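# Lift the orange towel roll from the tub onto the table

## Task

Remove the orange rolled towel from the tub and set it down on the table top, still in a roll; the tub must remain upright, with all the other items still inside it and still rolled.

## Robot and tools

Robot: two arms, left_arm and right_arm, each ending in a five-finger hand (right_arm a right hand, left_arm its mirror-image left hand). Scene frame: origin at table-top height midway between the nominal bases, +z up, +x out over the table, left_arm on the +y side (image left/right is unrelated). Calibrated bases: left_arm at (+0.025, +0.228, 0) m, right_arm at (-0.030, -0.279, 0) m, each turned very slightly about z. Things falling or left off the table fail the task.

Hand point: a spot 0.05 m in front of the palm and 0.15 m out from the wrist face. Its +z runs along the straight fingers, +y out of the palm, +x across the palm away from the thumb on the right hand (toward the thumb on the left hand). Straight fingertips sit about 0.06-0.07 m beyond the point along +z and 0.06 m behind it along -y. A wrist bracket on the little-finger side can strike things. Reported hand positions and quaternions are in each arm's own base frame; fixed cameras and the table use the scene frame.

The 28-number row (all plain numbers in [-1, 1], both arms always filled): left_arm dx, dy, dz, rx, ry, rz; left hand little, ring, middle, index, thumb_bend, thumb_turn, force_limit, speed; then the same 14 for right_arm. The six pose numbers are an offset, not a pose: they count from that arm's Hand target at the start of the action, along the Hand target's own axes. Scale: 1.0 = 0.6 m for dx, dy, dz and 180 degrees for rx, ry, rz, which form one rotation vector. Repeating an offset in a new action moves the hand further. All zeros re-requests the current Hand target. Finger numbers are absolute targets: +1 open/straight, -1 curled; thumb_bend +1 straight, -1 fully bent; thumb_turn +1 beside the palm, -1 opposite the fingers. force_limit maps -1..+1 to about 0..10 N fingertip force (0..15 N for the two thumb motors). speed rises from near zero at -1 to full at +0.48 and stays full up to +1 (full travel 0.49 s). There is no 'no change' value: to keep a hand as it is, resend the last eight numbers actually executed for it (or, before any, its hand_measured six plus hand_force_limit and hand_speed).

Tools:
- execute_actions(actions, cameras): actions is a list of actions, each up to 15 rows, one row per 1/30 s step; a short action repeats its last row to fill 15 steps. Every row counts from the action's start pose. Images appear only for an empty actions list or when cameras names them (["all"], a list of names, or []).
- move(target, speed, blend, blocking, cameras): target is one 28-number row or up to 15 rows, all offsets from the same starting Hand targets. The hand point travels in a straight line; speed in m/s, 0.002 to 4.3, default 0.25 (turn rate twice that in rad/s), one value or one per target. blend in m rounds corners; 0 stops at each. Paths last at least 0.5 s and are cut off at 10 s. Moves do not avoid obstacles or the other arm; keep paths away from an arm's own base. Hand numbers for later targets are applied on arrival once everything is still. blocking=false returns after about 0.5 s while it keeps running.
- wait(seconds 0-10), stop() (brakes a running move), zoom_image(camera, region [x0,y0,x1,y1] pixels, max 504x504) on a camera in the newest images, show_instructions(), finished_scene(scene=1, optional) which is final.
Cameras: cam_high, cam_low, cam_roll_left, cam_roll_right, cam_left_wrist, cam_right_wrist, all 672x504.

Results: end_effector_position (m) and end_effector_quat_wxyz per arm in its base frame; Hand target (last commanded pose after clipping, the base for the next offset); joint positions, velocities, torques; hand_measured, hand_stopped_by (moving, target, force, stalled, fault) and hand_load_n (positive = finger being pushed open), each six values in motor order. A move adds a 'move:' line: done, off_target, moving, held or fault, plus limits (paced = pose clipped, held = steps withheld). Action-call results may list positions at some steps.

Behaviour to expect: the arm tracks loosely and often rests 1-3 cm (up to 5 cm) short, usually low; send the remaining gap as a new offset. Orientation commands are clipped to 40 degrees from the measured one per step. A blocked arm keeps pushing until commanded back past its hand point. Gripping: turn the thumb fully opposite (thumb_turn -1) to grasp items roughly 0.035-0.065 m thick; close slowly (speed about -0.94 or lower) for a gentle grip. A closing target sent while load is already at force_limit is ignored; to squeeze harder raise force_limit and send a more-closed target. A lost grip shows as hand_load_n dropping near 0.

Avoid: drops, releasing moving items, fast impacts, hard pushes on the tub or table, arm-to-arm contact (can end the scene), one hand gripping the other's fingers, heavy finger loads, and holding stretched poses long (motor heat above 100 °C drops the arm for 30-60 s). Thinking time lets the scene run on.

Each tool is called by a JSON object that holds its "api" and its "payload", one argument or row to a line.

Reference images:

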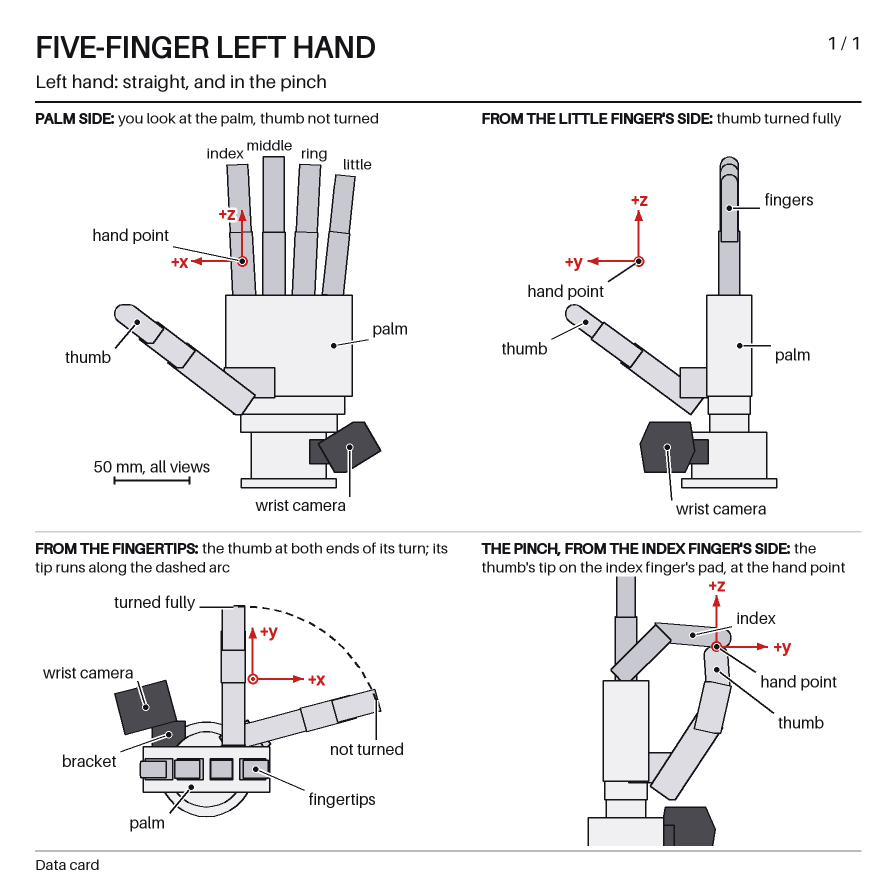

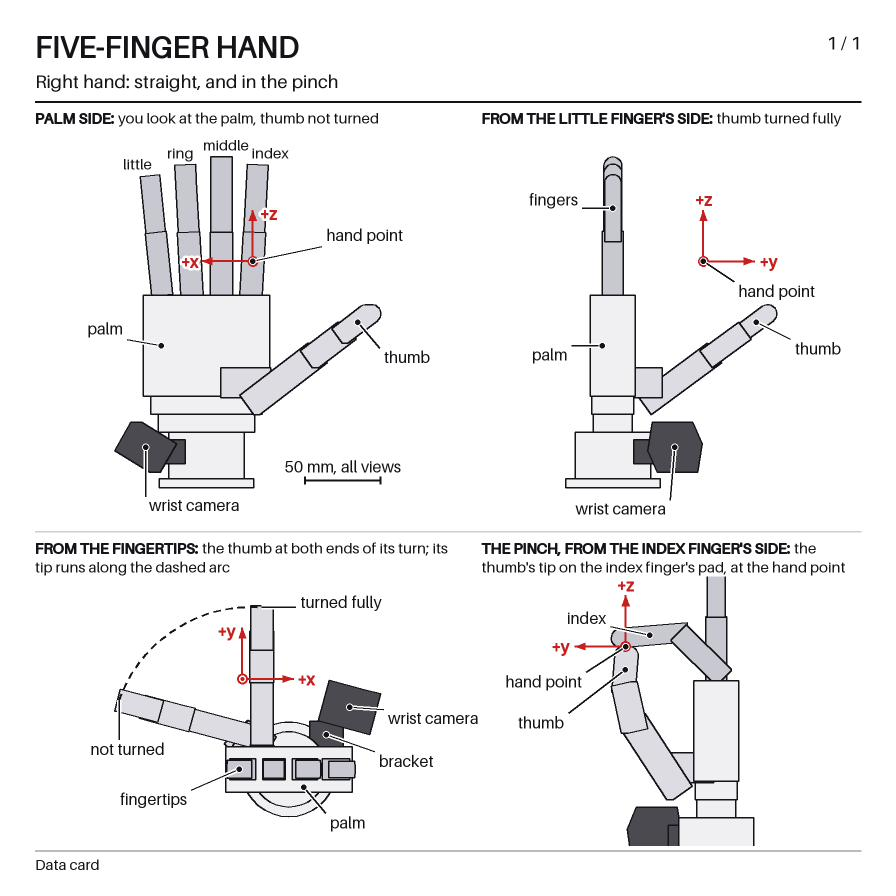

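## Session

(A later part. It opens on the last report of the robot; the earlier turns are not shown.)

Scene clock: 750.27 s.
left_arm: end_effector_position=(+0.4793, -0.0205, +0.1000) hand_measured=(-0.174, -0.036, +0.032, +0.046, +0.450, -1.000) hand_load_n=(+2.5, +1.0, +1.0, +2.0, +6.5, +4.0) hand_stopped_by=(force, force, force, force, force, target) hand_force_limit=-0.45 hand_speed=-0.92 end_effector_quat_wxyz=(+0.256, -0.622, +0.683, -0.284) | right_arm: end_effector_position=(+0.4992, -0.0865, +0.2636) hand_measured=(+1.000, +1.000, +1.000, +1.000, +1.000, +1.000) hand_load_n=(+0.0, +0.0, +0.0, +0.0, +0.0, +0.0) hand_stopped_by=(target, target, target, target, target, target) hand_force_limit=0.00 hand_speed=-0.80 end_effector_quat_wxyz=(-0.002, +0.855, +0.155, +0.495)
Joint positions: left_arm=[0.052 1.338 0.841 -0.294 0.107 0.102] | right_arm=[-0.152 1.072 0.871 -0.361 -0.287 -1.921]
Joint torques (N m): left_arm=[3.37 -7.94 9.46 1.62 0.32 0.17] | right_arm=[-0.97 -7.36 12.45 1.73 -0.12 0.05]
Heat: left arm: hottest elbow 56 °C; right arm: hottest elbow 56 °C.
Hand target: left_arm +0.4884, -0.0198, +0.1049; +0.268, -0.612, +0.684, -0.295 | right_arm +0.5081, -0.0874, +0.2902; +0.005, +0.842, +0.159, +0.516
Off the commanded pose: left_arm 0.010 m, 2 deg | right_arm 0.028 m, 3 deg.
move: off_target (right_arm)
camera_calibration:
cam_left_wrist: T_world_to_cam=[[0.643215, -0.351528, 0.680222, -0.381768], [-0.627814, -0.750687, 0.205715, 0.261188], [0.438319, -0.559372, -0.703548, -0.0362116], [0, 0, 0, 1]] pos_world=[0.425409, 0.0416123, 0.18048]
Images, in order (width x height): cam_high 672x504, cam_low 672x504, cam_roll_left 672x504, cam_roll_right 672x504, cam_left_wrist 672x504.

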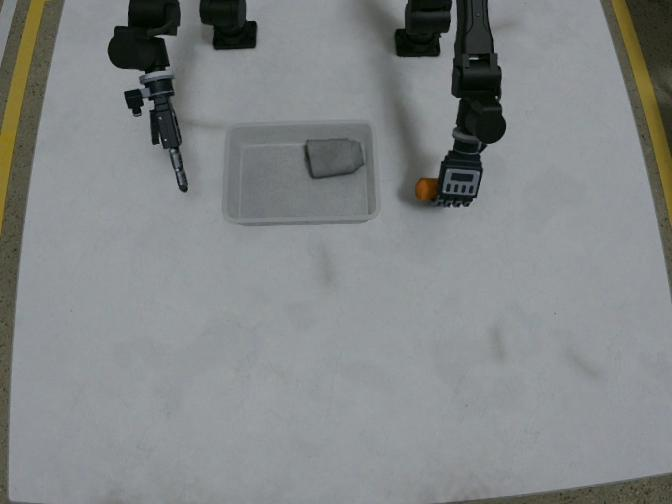

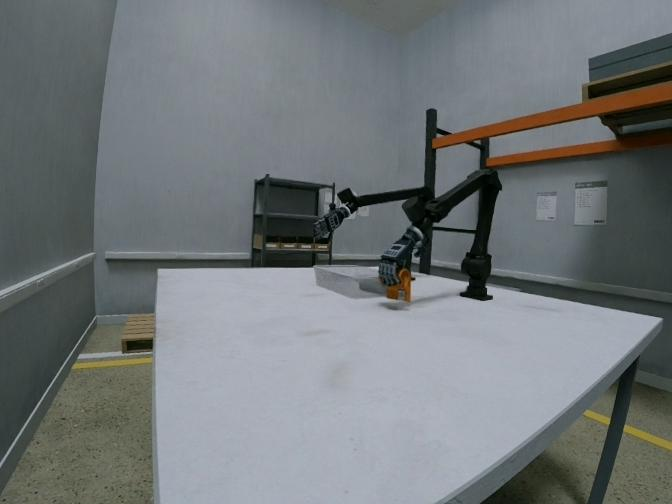

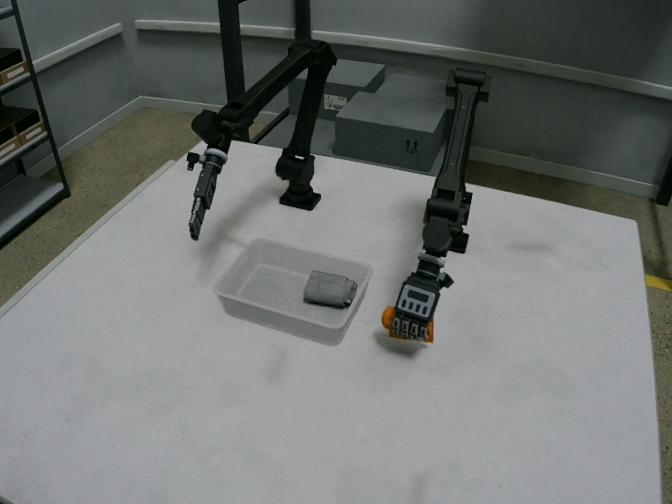

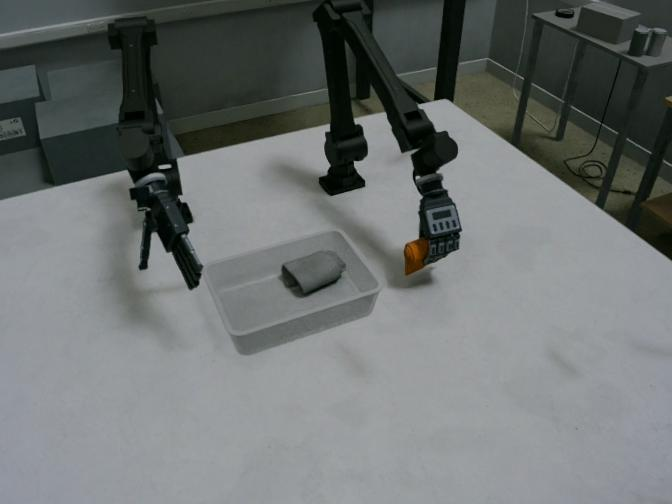

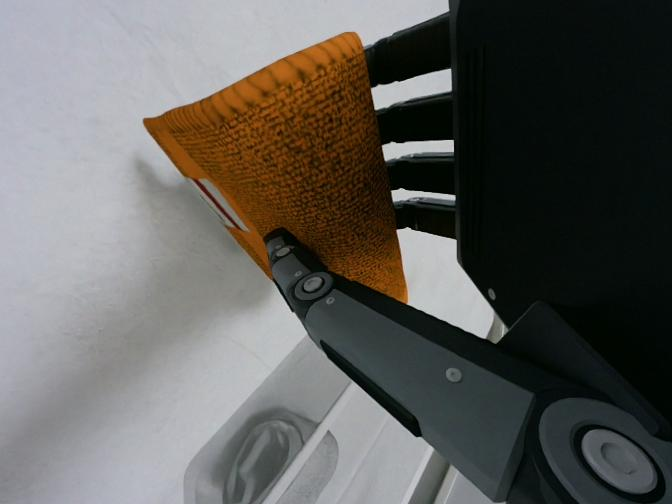

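{"api": "move", "payload": {
  "target": [
    [0.0001,0.0146,0.0137,0,0,0,-0.3,-0.25,-0.25,-0.25,0.25,-1,-0.45,-0.92,0,0,0,0,0,0,1,1,1,1,1,1,0,-0.8],
    [0.004,0.0653,0.0157,0,0,0,-0.3,-0.25,-0.25,-0.25,0.25,-1,-0.45,-0.92,0,0,0,0,0,0,1,1,1,1,1,1,0,-0.8],
    [0.0097,0.1237,0.0021,0,0,0,-0.3,-0.25,-0.25,-0.25,0.25,-1,-0.45,-0.92,0,0,0,0,0,0,1,1,1,1,1,1,0,-0.8]
  ],
  "speed": 0.05,
  "blend": 0.005,
  "cameras": ["cam_high", "cam_low", "cam_roll_left", "cam_roll_right", "cam_left_wrist"]
}}

{"api": "zoom_image", "payload": {
  "camera": "cam_roll_left",
  "region": [350, 230, 490, 350]
}}

{"api": "zoom_image", "payload": {
  "camera": "cam_low",
  "region": [340, 230, 470, 330]
}}

{"api": "zoom_image", "payload": {
  "camera": "cam_roll_right",
  "region": [370, 190, 500, 300]
}}

Scene clock: 776.37 s.
left_arm: end_effector_position=(+0.4281, -0.0241, +0.0368) hand_measured=(-0.174, -0.036, +0.032, +0.046, +0.450, -1.000) hand_load_n=(+2.5, +1.5, +1.0, +2.0, +6.5, +4.0) hand_stopped_by=(force, force, force, force, force, target) hand_force_limit=-0.45 hand_speed=-0.92 end_effector_quat_wxyz=(+0.248, -0.622, +0.688, -0.280) | right_arm: end_effector_position=(+0.4992, -0.0865, +0.2636) hand_measured=(+1.000, +1.000, +1.000, +1.000, +1.000, +1.000) hand_load_n=(+0.0, +0.0, +0.0, +0.0, +0.0, +0.0) hand_stopped_by=(target, target, target, target, target, target) hand_force_limit=0.00 hand_speed=-0.80 end_effector_quat_wxyz=(-0.002, +0.855, +0.155, +0.495)
Joint positions: left_arm=[0.052 1.323 0.636 -0.124 0.113 0.107] | right_arm=[-0.152 1.072 0.871 -0.361 -0.287 -1.921]
Joint torques (N m): left_arm=[3.84 -8.41 8.32 1.51 0.3 0.14] | right_arm=[-0.91 -7.36 12.46 1.73 -0.12 0.05]
Heat: left arm: hottest elbow 52 °C; right arm: hottest elbow 57 °C.
Hand target: left_arm +0.4383, -0.0199, +0.0497; +0.268, -0.612, +0.684, -0.295 | right_arm +0.5081, -0.0874, +0.2902; +0.005, +0.842, +0.159, +0.516
Off the commanded pose: left_arm 0.017 m, 3 deg | right_arm 0.028 m, 3 deg.
move: off_target (left_arm, right_arm)
camera_calibration:
cam_left_wrist: T_world_to_cam=[[0.653583, -0.35494, 0.668465, -0.311195], [-0.629361, -0.745461, 0.219526, 0.239628], [0.420397, -0.564185, -0.710607, -0.0523942], [0, 0, 0, 1]] pos_world=[0.376231, 0.0386176, 0.118187]
Images, in order (width x height): cam_high 672x504, cam_low 672x504, cam_roll_left 672x504, cam_roll_right 672x504, cam_left_wrist 672x504.

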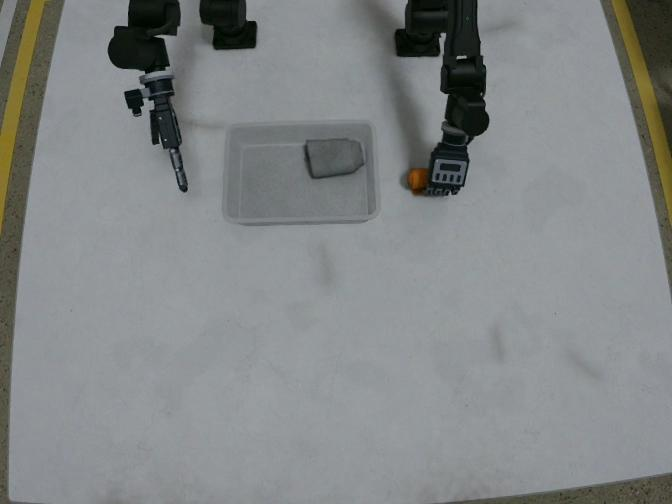

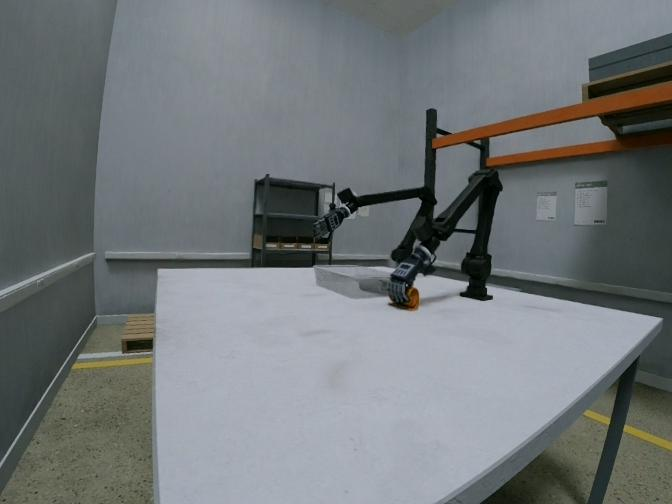

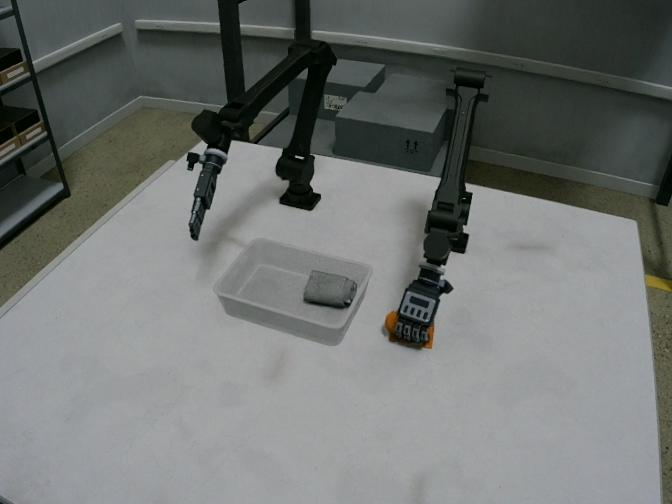

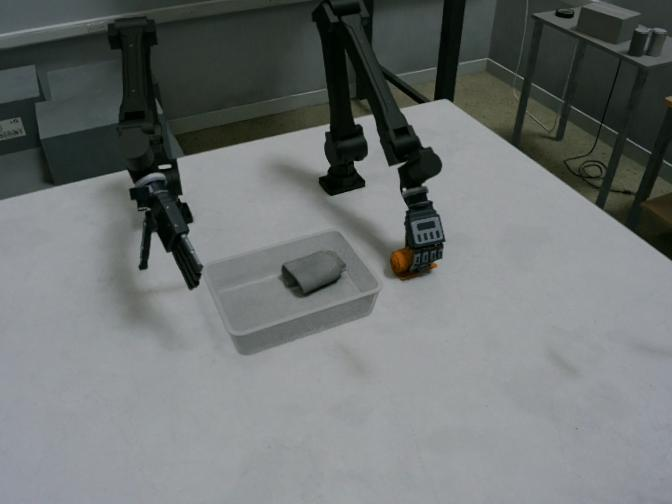

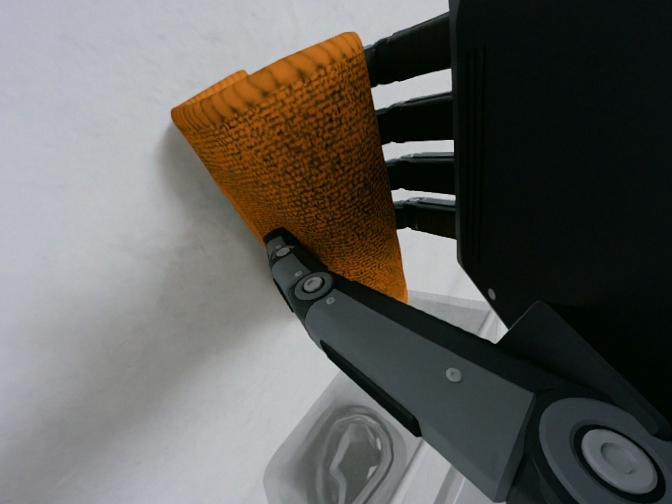

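Scaled by 3.600.

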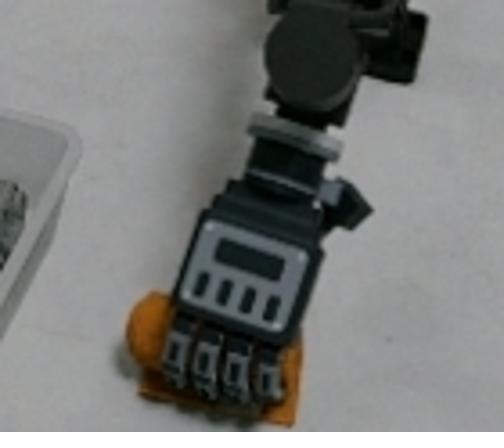

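Scaled by 3.877.

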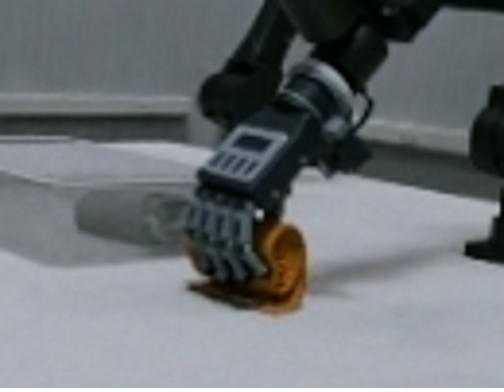

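Scaled by 3.877.

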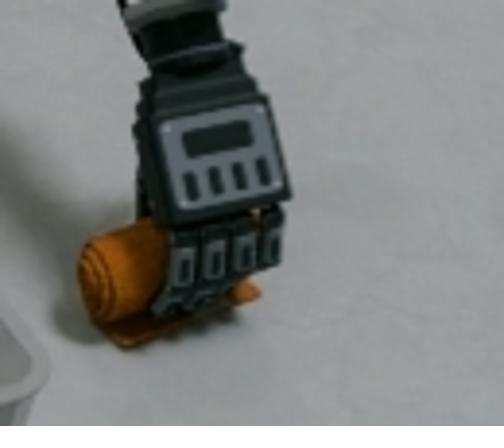

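{"api": "move", "payload": {
  "target": [0,0,0,0,0,0,0.4,0.4,0.4,0.4,0.8,-1,-0.45,-0.85,0,0,0,0,0,0,1,1,1,1,1,1,0,-0.8],
  "speed": 0.05,
  "cameras": ["cam_high", "cam_low", "cam_roll_left", "cam_roll_right", "cam_left_wrist"]
}}

{"api": "zoom_image", "payload": {
  "camera": "cam_roll_left",
  "region": [350, 230, 490, 350]
}}

{"api": "zoom_image", "payload": {
  "camera": "cam_low",
  "region": [340, 230, 470, 330]
}}

{"api": "zoom_image", "payload": {
  "camera": "cam_roll_right",
  "region": [370, 190, 500, 300]
}}

Scene clock: 791.40 s.
left_arm: end_effector_position=(+0.4283, -0.0241, +0.0374) hand_measured=(+0.400, +0.400, +0.400, +0.400, +0.800, -1.000) hand_load_n=(+0.0, +0.0, +0.0, +0.0, +0.0, +0.0) hand_stopped_by=(target, target, target, target, target, target) hand_force_limit=-0.45 hand_speed=-0.85 end_effector_quat_wxyz=(+0.248, -0.622, +0.687, -0.281) | right_arm: end_effector_position=(+0.4992, -0.0865, +0.2636) hand_measured=(+1.000, +1.000, +1.000, +1.000, +1.000, +1.000) hand_load_n=(+0.0, +0.0, +0.0, +0.0, +0.0, +0.0) hand_stopped_by=(target, target, target, target, target, target) hand_force_limit=0.00 hand_speed=-0.80 end_effector_quat_wxyz=(-0.002, +0.855, +0.155, +0.495)
Joint positions: left_arm=[0.052 1.321 0.636 -0.124 0.113 0.107] | right_arm=[-0.152 1.072 0.871 -0.361 -0.287 -1.921]
Joint torques (N m): left_arm=[3.37 -8.29 8.25 1.55 0.31 0.16] | right_arm=[-0.91 -7.36 12.46 1.73 -0.12 0.05]
Heat: left arm: hottest elbow 50 °C; right arm: hottest elbow 57 °C.
Hand target: left_arm +0.4383, -0.0199, +0.0497; +0.268, -0.612, +0.684, -0.295 | right_arm +0.5081, -0.0874, +0.2902; +0.005, +0.842, +0.159, +0.516
Off the commanded pose: left_arm 0.016 m, 3 deg | right_arm 0.028 m, 3 deg.
move: off_target (left_arm, right_arm)
camera_calibration:
cam_left_wrist: T_world_to_cam=[[0.65254, -0.355026, 0.669438, -0.311248], [-0.629707, -0.745484, 0.218455, 0.239776], [0.421499, -0.564101, -0.710021, -0.0525266], [0, 0, 0, 1]] pos_world=[0.37623, 0.0386175, 0.118686]
Images, in order (width x height): cam_high 672x504, cam_low 672x504, cam_roll_left 672x504, cam_roll_right 672x504, cam_left_wrist 672x504.

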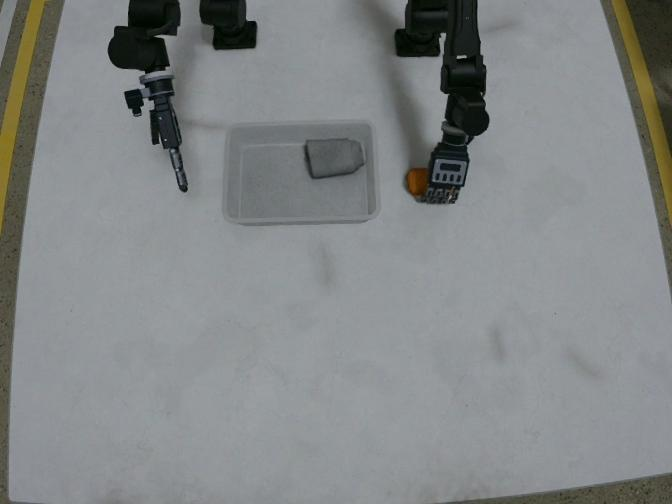

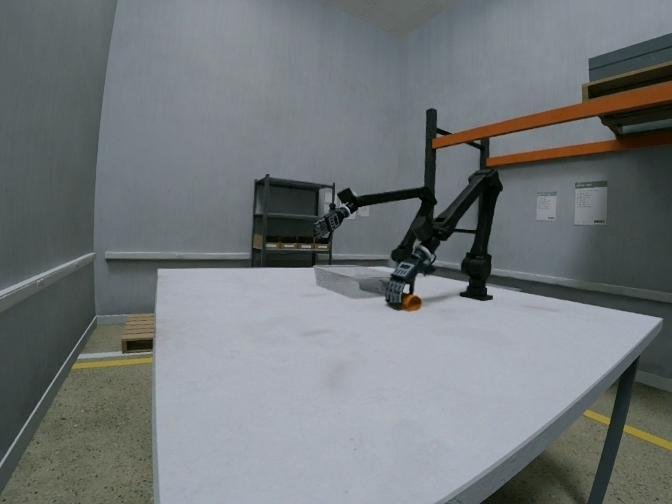

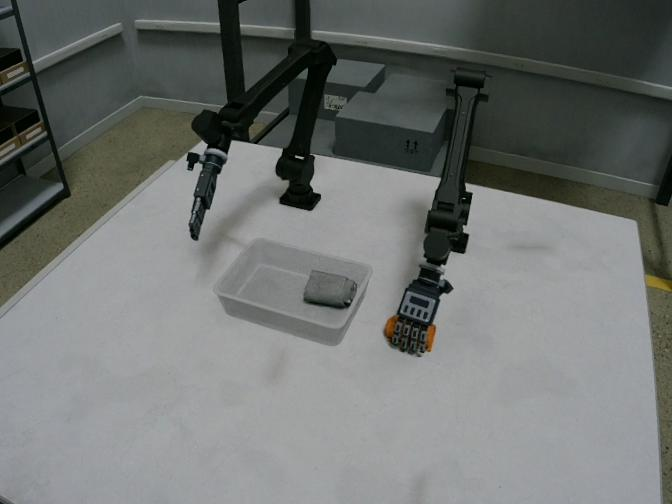

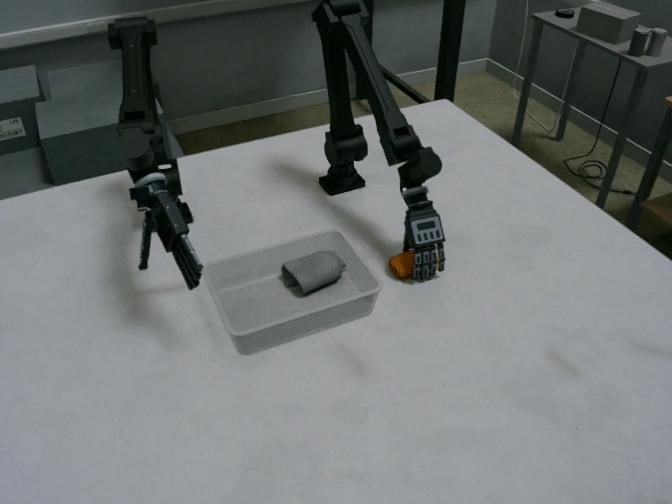

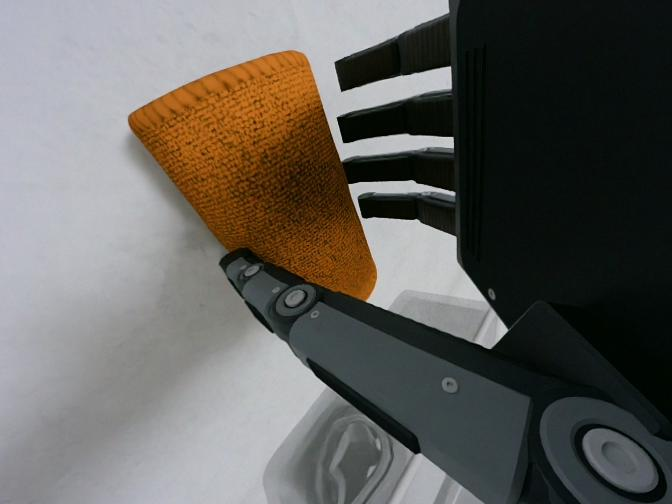

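Scaled by 3.600.

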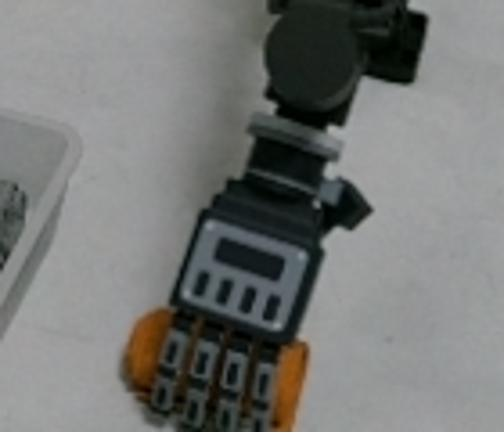

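Scaled by 3.877.

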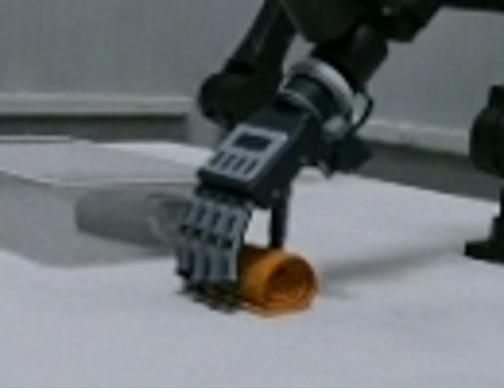

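Scaled by 3.877.

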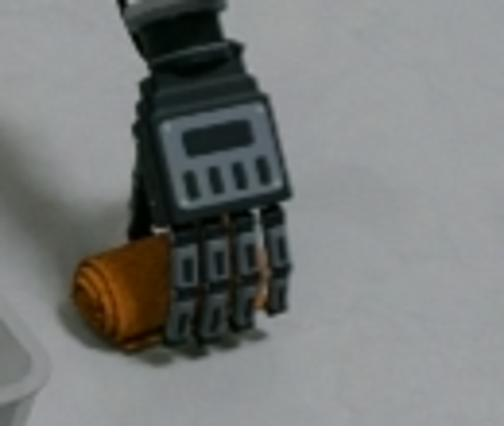

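{"api": "move", "payload": {
  "target": [
    [0,0,0,0,0,0,1,1,1,1,1,-1,-0.45,-0.7,0,0,0,0,0,0,1,1,1,1,1,1,0,-0.8],
    [-0.0021,-0.1332,-0.1021,0,0,0,1,1,1,1,1,-1,-0.45,-0.7,0,0,0,0,0,0,1,1,1,1,1,1,0,-0.8]
  ],
  "speed": 0.08,
  "cameras": ["cam_high", "cam_low", "cam_roll_left", "cam_roll_right", "cam_left_wrist"]
}}

{"api": "zoom_image", "payload": {
  "camera": "cam_roll_left",
  "region": [360, 280, 460, 370]
}}

{"api": "zoom_image", "payload": {
  "camera": "cam_low",
  "region": [360, 260, 450, 330]
}}

{"api": "zoom_image", "payload": {
  "camera": "cam_roll_right",
  "region": [370, 220, 470, 300]
}}

{"api": "zoom_image", "payload": {
  "camera": "cam_high",
  "region": [390, 150, 490, 220]
}}

Scene clock: 805.80 s.
left_arm: end_effector_position=(+0.4276, -0.0241, +0.1169) hand_measured=(+1.000, +1.000, +1.000, +1.000, +1.000, -1.000) hand_load_n=(+0.0, +0.0, +0.0, +0.0, +0.0, +0.0) hand_stopped_by=(target, target, target, target, target, target) hand_force_limit=-0.45 hand_speed=-0.70 end_effector_quat_wxyz=(+0.245, -0.623, +0.689, -0.278) | right_arm: end_effector_position=(+0.4992, -0.0865, +0.2636) hand_measured=(+1.000, +1.000, +1.000, +1.000, +1.000, +1.000) hand_load_n=(+0.0, +0.0, +0.0, +0.0, +0.0, +0.0) hand_stopped_by=(target, target, target, target, target, target) hand_force_limit=0.00 hand_speed=-0.80 end_effector_quat_wxyz=(-0.002, +0.855, +0.155, +0.495)
Joint positions: left_arm=[0.052 1.183 0.769 -0.405 0.113 0.107] | right_arm=[-0.152 1.072 0.871 -0.361 -0.287 -1.921]
Joint torques (N m): left_arm=[3.31 -7.24 14.34 0.05 0.25 0.11] | right_arm=[-0.91 -7.36 12.46 1.73 -0.12 0.05]
Heat: left arm: hottest elbow 50 °C; right arm: hottest elbow 57 °C.
Hand target: left_arm +0.4481, -0.0202, +0.1500; +0.268, -0.612, +0.684, -0.295 | right_arm +0.5081, -0.0874, +0.2902; +0.005, +0.842, +0.159, +0.516
Off the commanded pose: left_arm 0.039 m, 4 deg | right_arm 0.028 m, 3 deg.
move: off_target (left_arm, right_arm)
camera_calibration:
cam_left_wrist: T_world_to_cam=[[0.658712, -0.354605, 0.663591, -0.365984], [-0.627624, -0.745385, 0.224697, 0.220359], [0.414953, -0.564497, -0.713553, 0.0073437], [0, 0, 0, 1]] pos_world=[0.376334, 0.0386177, 0.19859]
Images, in order (width x height): cam_high 672x504, cam_low 672x504, cam_roll_left 672x504, cam_roll_right 672x504, cam_left_wrist 672x504.

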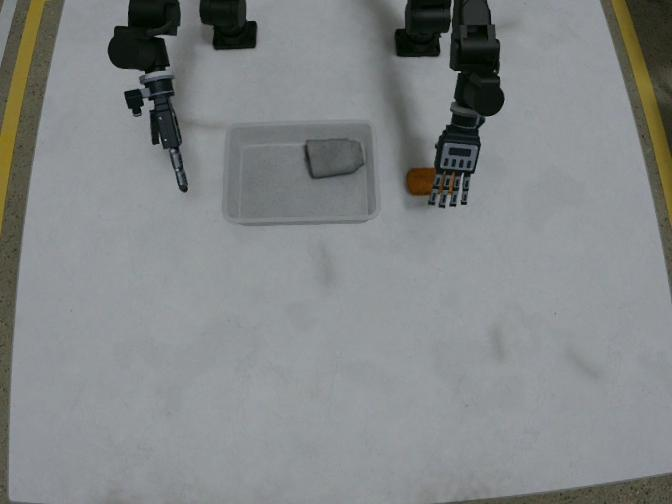

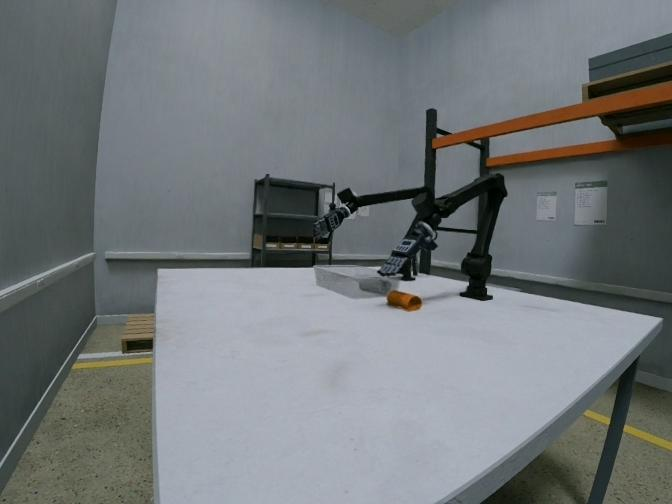

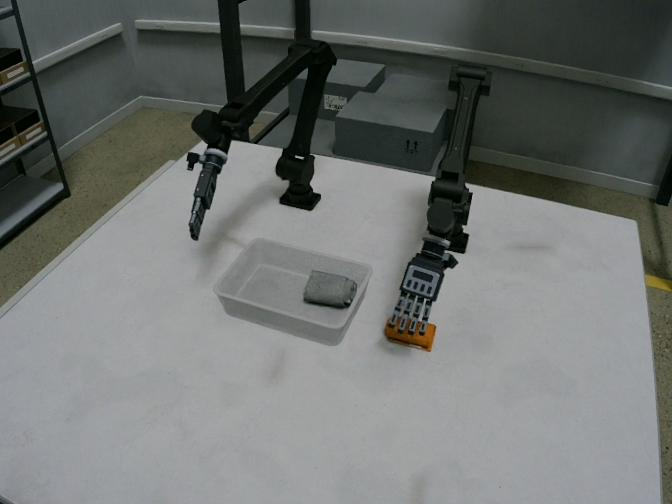

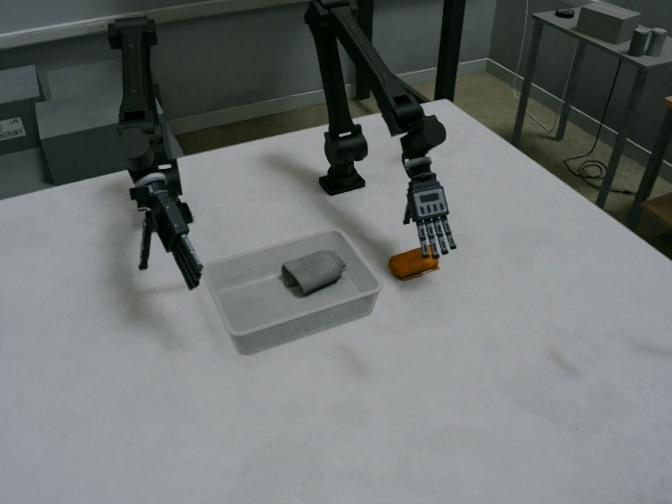

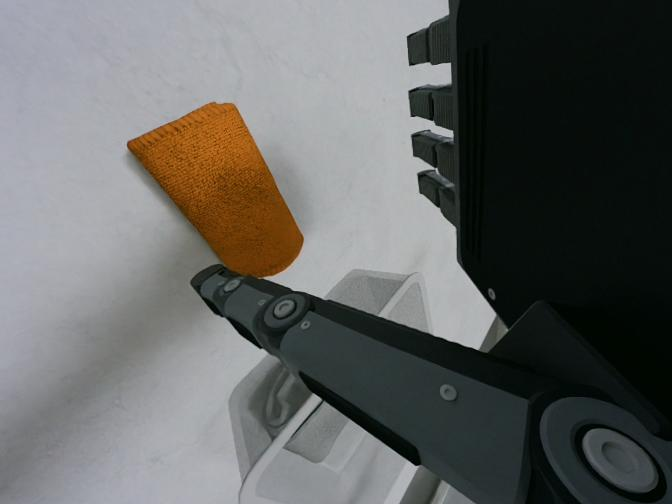

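Scaled by 5.040.

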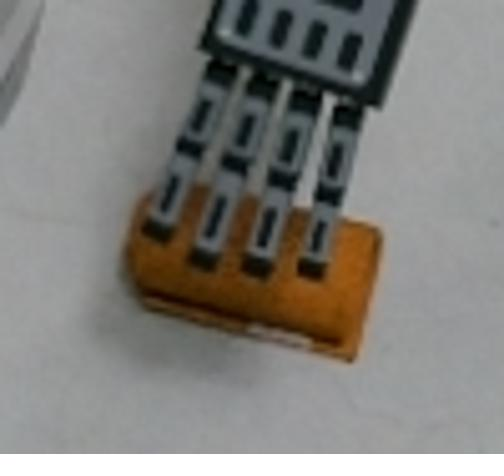

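Scaled by 5.600.

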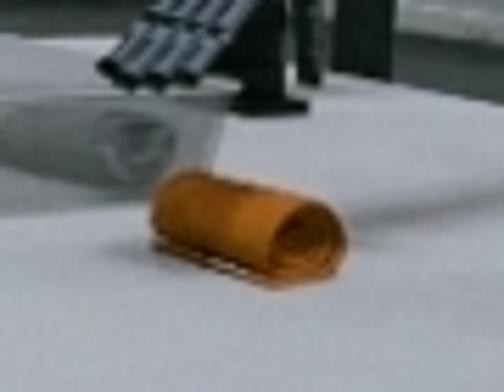

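Scaled by 5.040.

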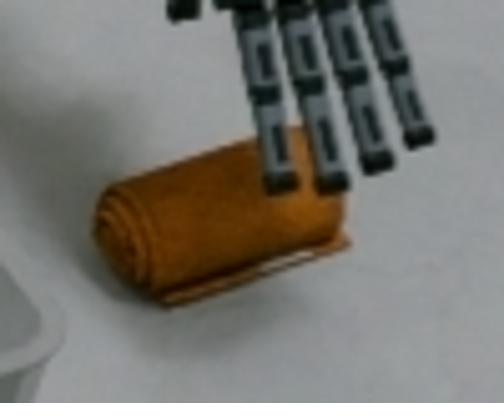

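Scaled by 5.040.

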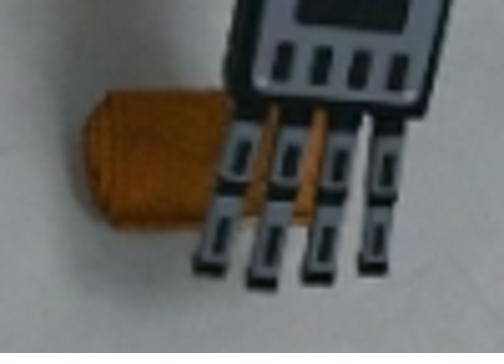

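{"api": "move", "payload": {
  "target": [-0.2,-0.1066,-0.1292,0,0,0,1,1,1,1,1,-1,-0.45,-0.7,0,0,0,0,0,0,1,1,1,1,1,1,0,-0.8],
  "speed": 0.15,
  "cameras": ["cam_high", "cam_low", "cam_roll_left"]
}}

{"api": "zoom_image", "payload": {
  "camera": "cam_low",
  "region": [360, 260, 450, 330]
}}

{"api": "zoom_image", "payload": {
  "camera": "cam_high",
  "region": [200, 100, 480, 250]
}}

Scene clock: 822.83 s.
left_arm: end_effector_position=(+0.4335, +0.0939, +0.2225) hand_measured=(+1.000, +1.000, +1.000, +1.000, +1.000, -1.000) hand_load_n=(+0.0, +0.0, +0.0, +0.0, +0.0, +0.0) hand_stopped_by=(target, target, target, target, target, target) hand_force_limit=-0.45 hand_speed=-0.70 end_effector_quat_wxyz=(-0.248, +0.626, -0.682, +0.287) | right_arm: end_effector_position=(+0.4992, -0.0865, +0.2636) hand_measured=(+1.000, +1.000, +1.000, +1.000, +1.000, +1.000) hand_load_n=(+0.0, +0.0, +0.0, +0.0, +0.0, +0.0) hand_stopped_by=(target, target, target, target, target, target) hand_force_limit=0.00 hand_speed=-0.80 end_effector_quat_wxyz=(-0.002, +0.855, +0.155, +0.495)
Joint positions: left_arm=[0.381 1.186 1.059 -0.73 0.34 0.338] | right_arm=[-0.152 1.072 0.871 -0.361 -0.287 -1.921]
Joint torques (N m): left_arm=[3.25 -6.48 15.3 0.06 0.49 0.17] | right_arm=[-0.91 -7.41 12.46 1.72 -0.12 0.05]
Heat: left arm: hottest elbow 55 °C; right arm: hottest elbow 57 °C.
Hand target: left_arm +0.4482, +0.1000, +0.2502; -0.268, +0.612, -0.684, +0.295 | right_arm +0.5081, -0.0874, +0.2902; +0.005, +0.842, +0.159, +0.516
Off the commanded pose: left_arm 0.032 m, 3 deg | right_arm 0.028 m, 3 deg.
move: off_target (left_arm, right_arm)
Images, in order (width x height): cam_high 672x504, cam_low 672x504, cam_roll_left 672x504.

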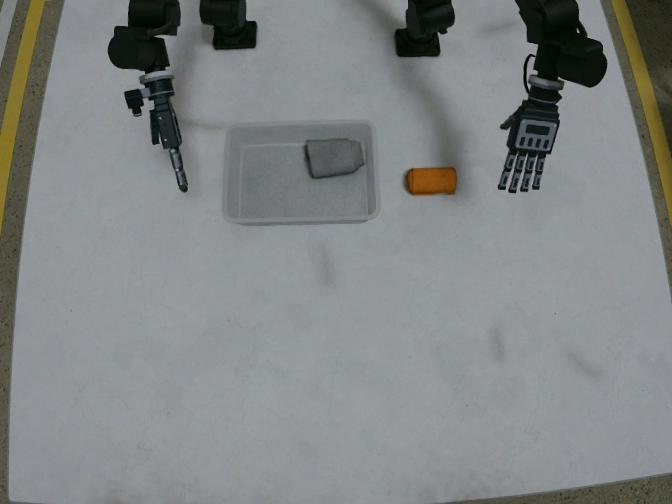

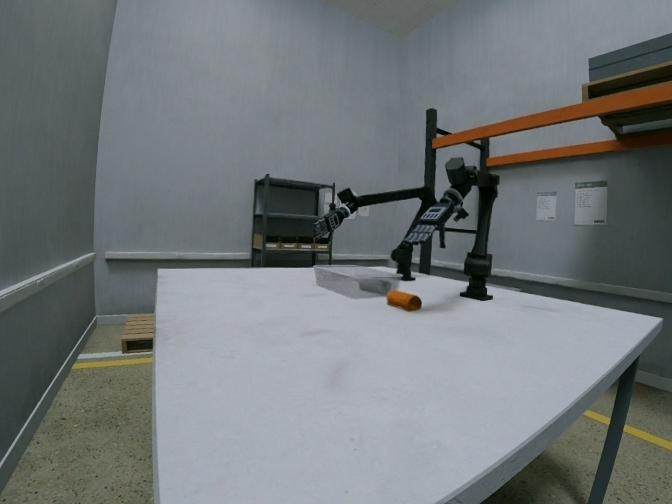

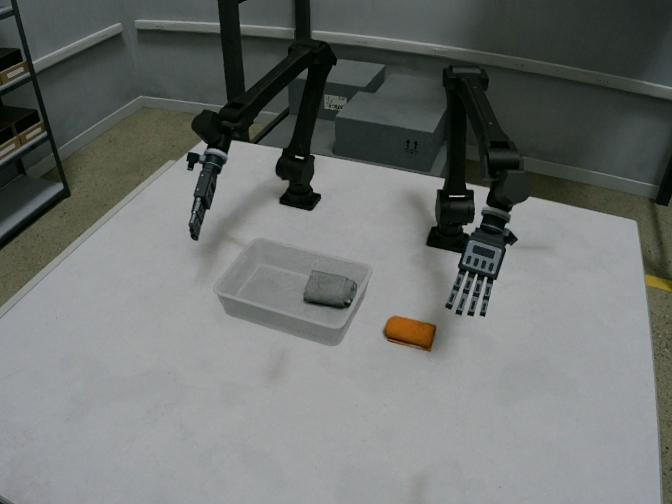

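Scaled by 5.600.

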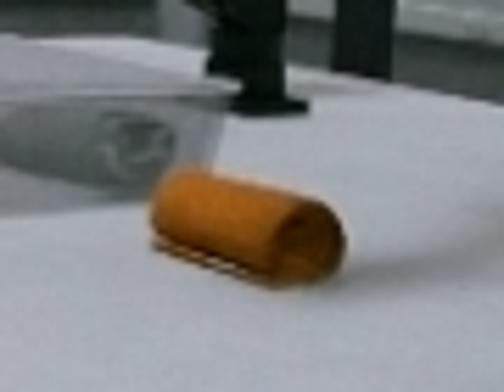

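Scaled by 1.800.

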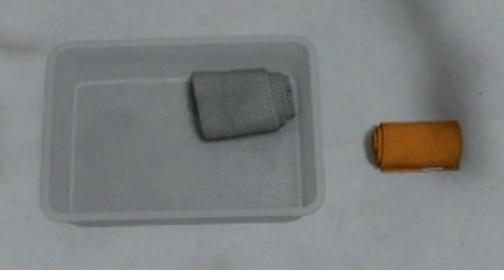

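The orange towel is on the table and still rolled up. The tub is standing, with the grey towel still rolled up inside.

{"api": "finished_scene", "payload": {

}}

The scene is finished: the task was done.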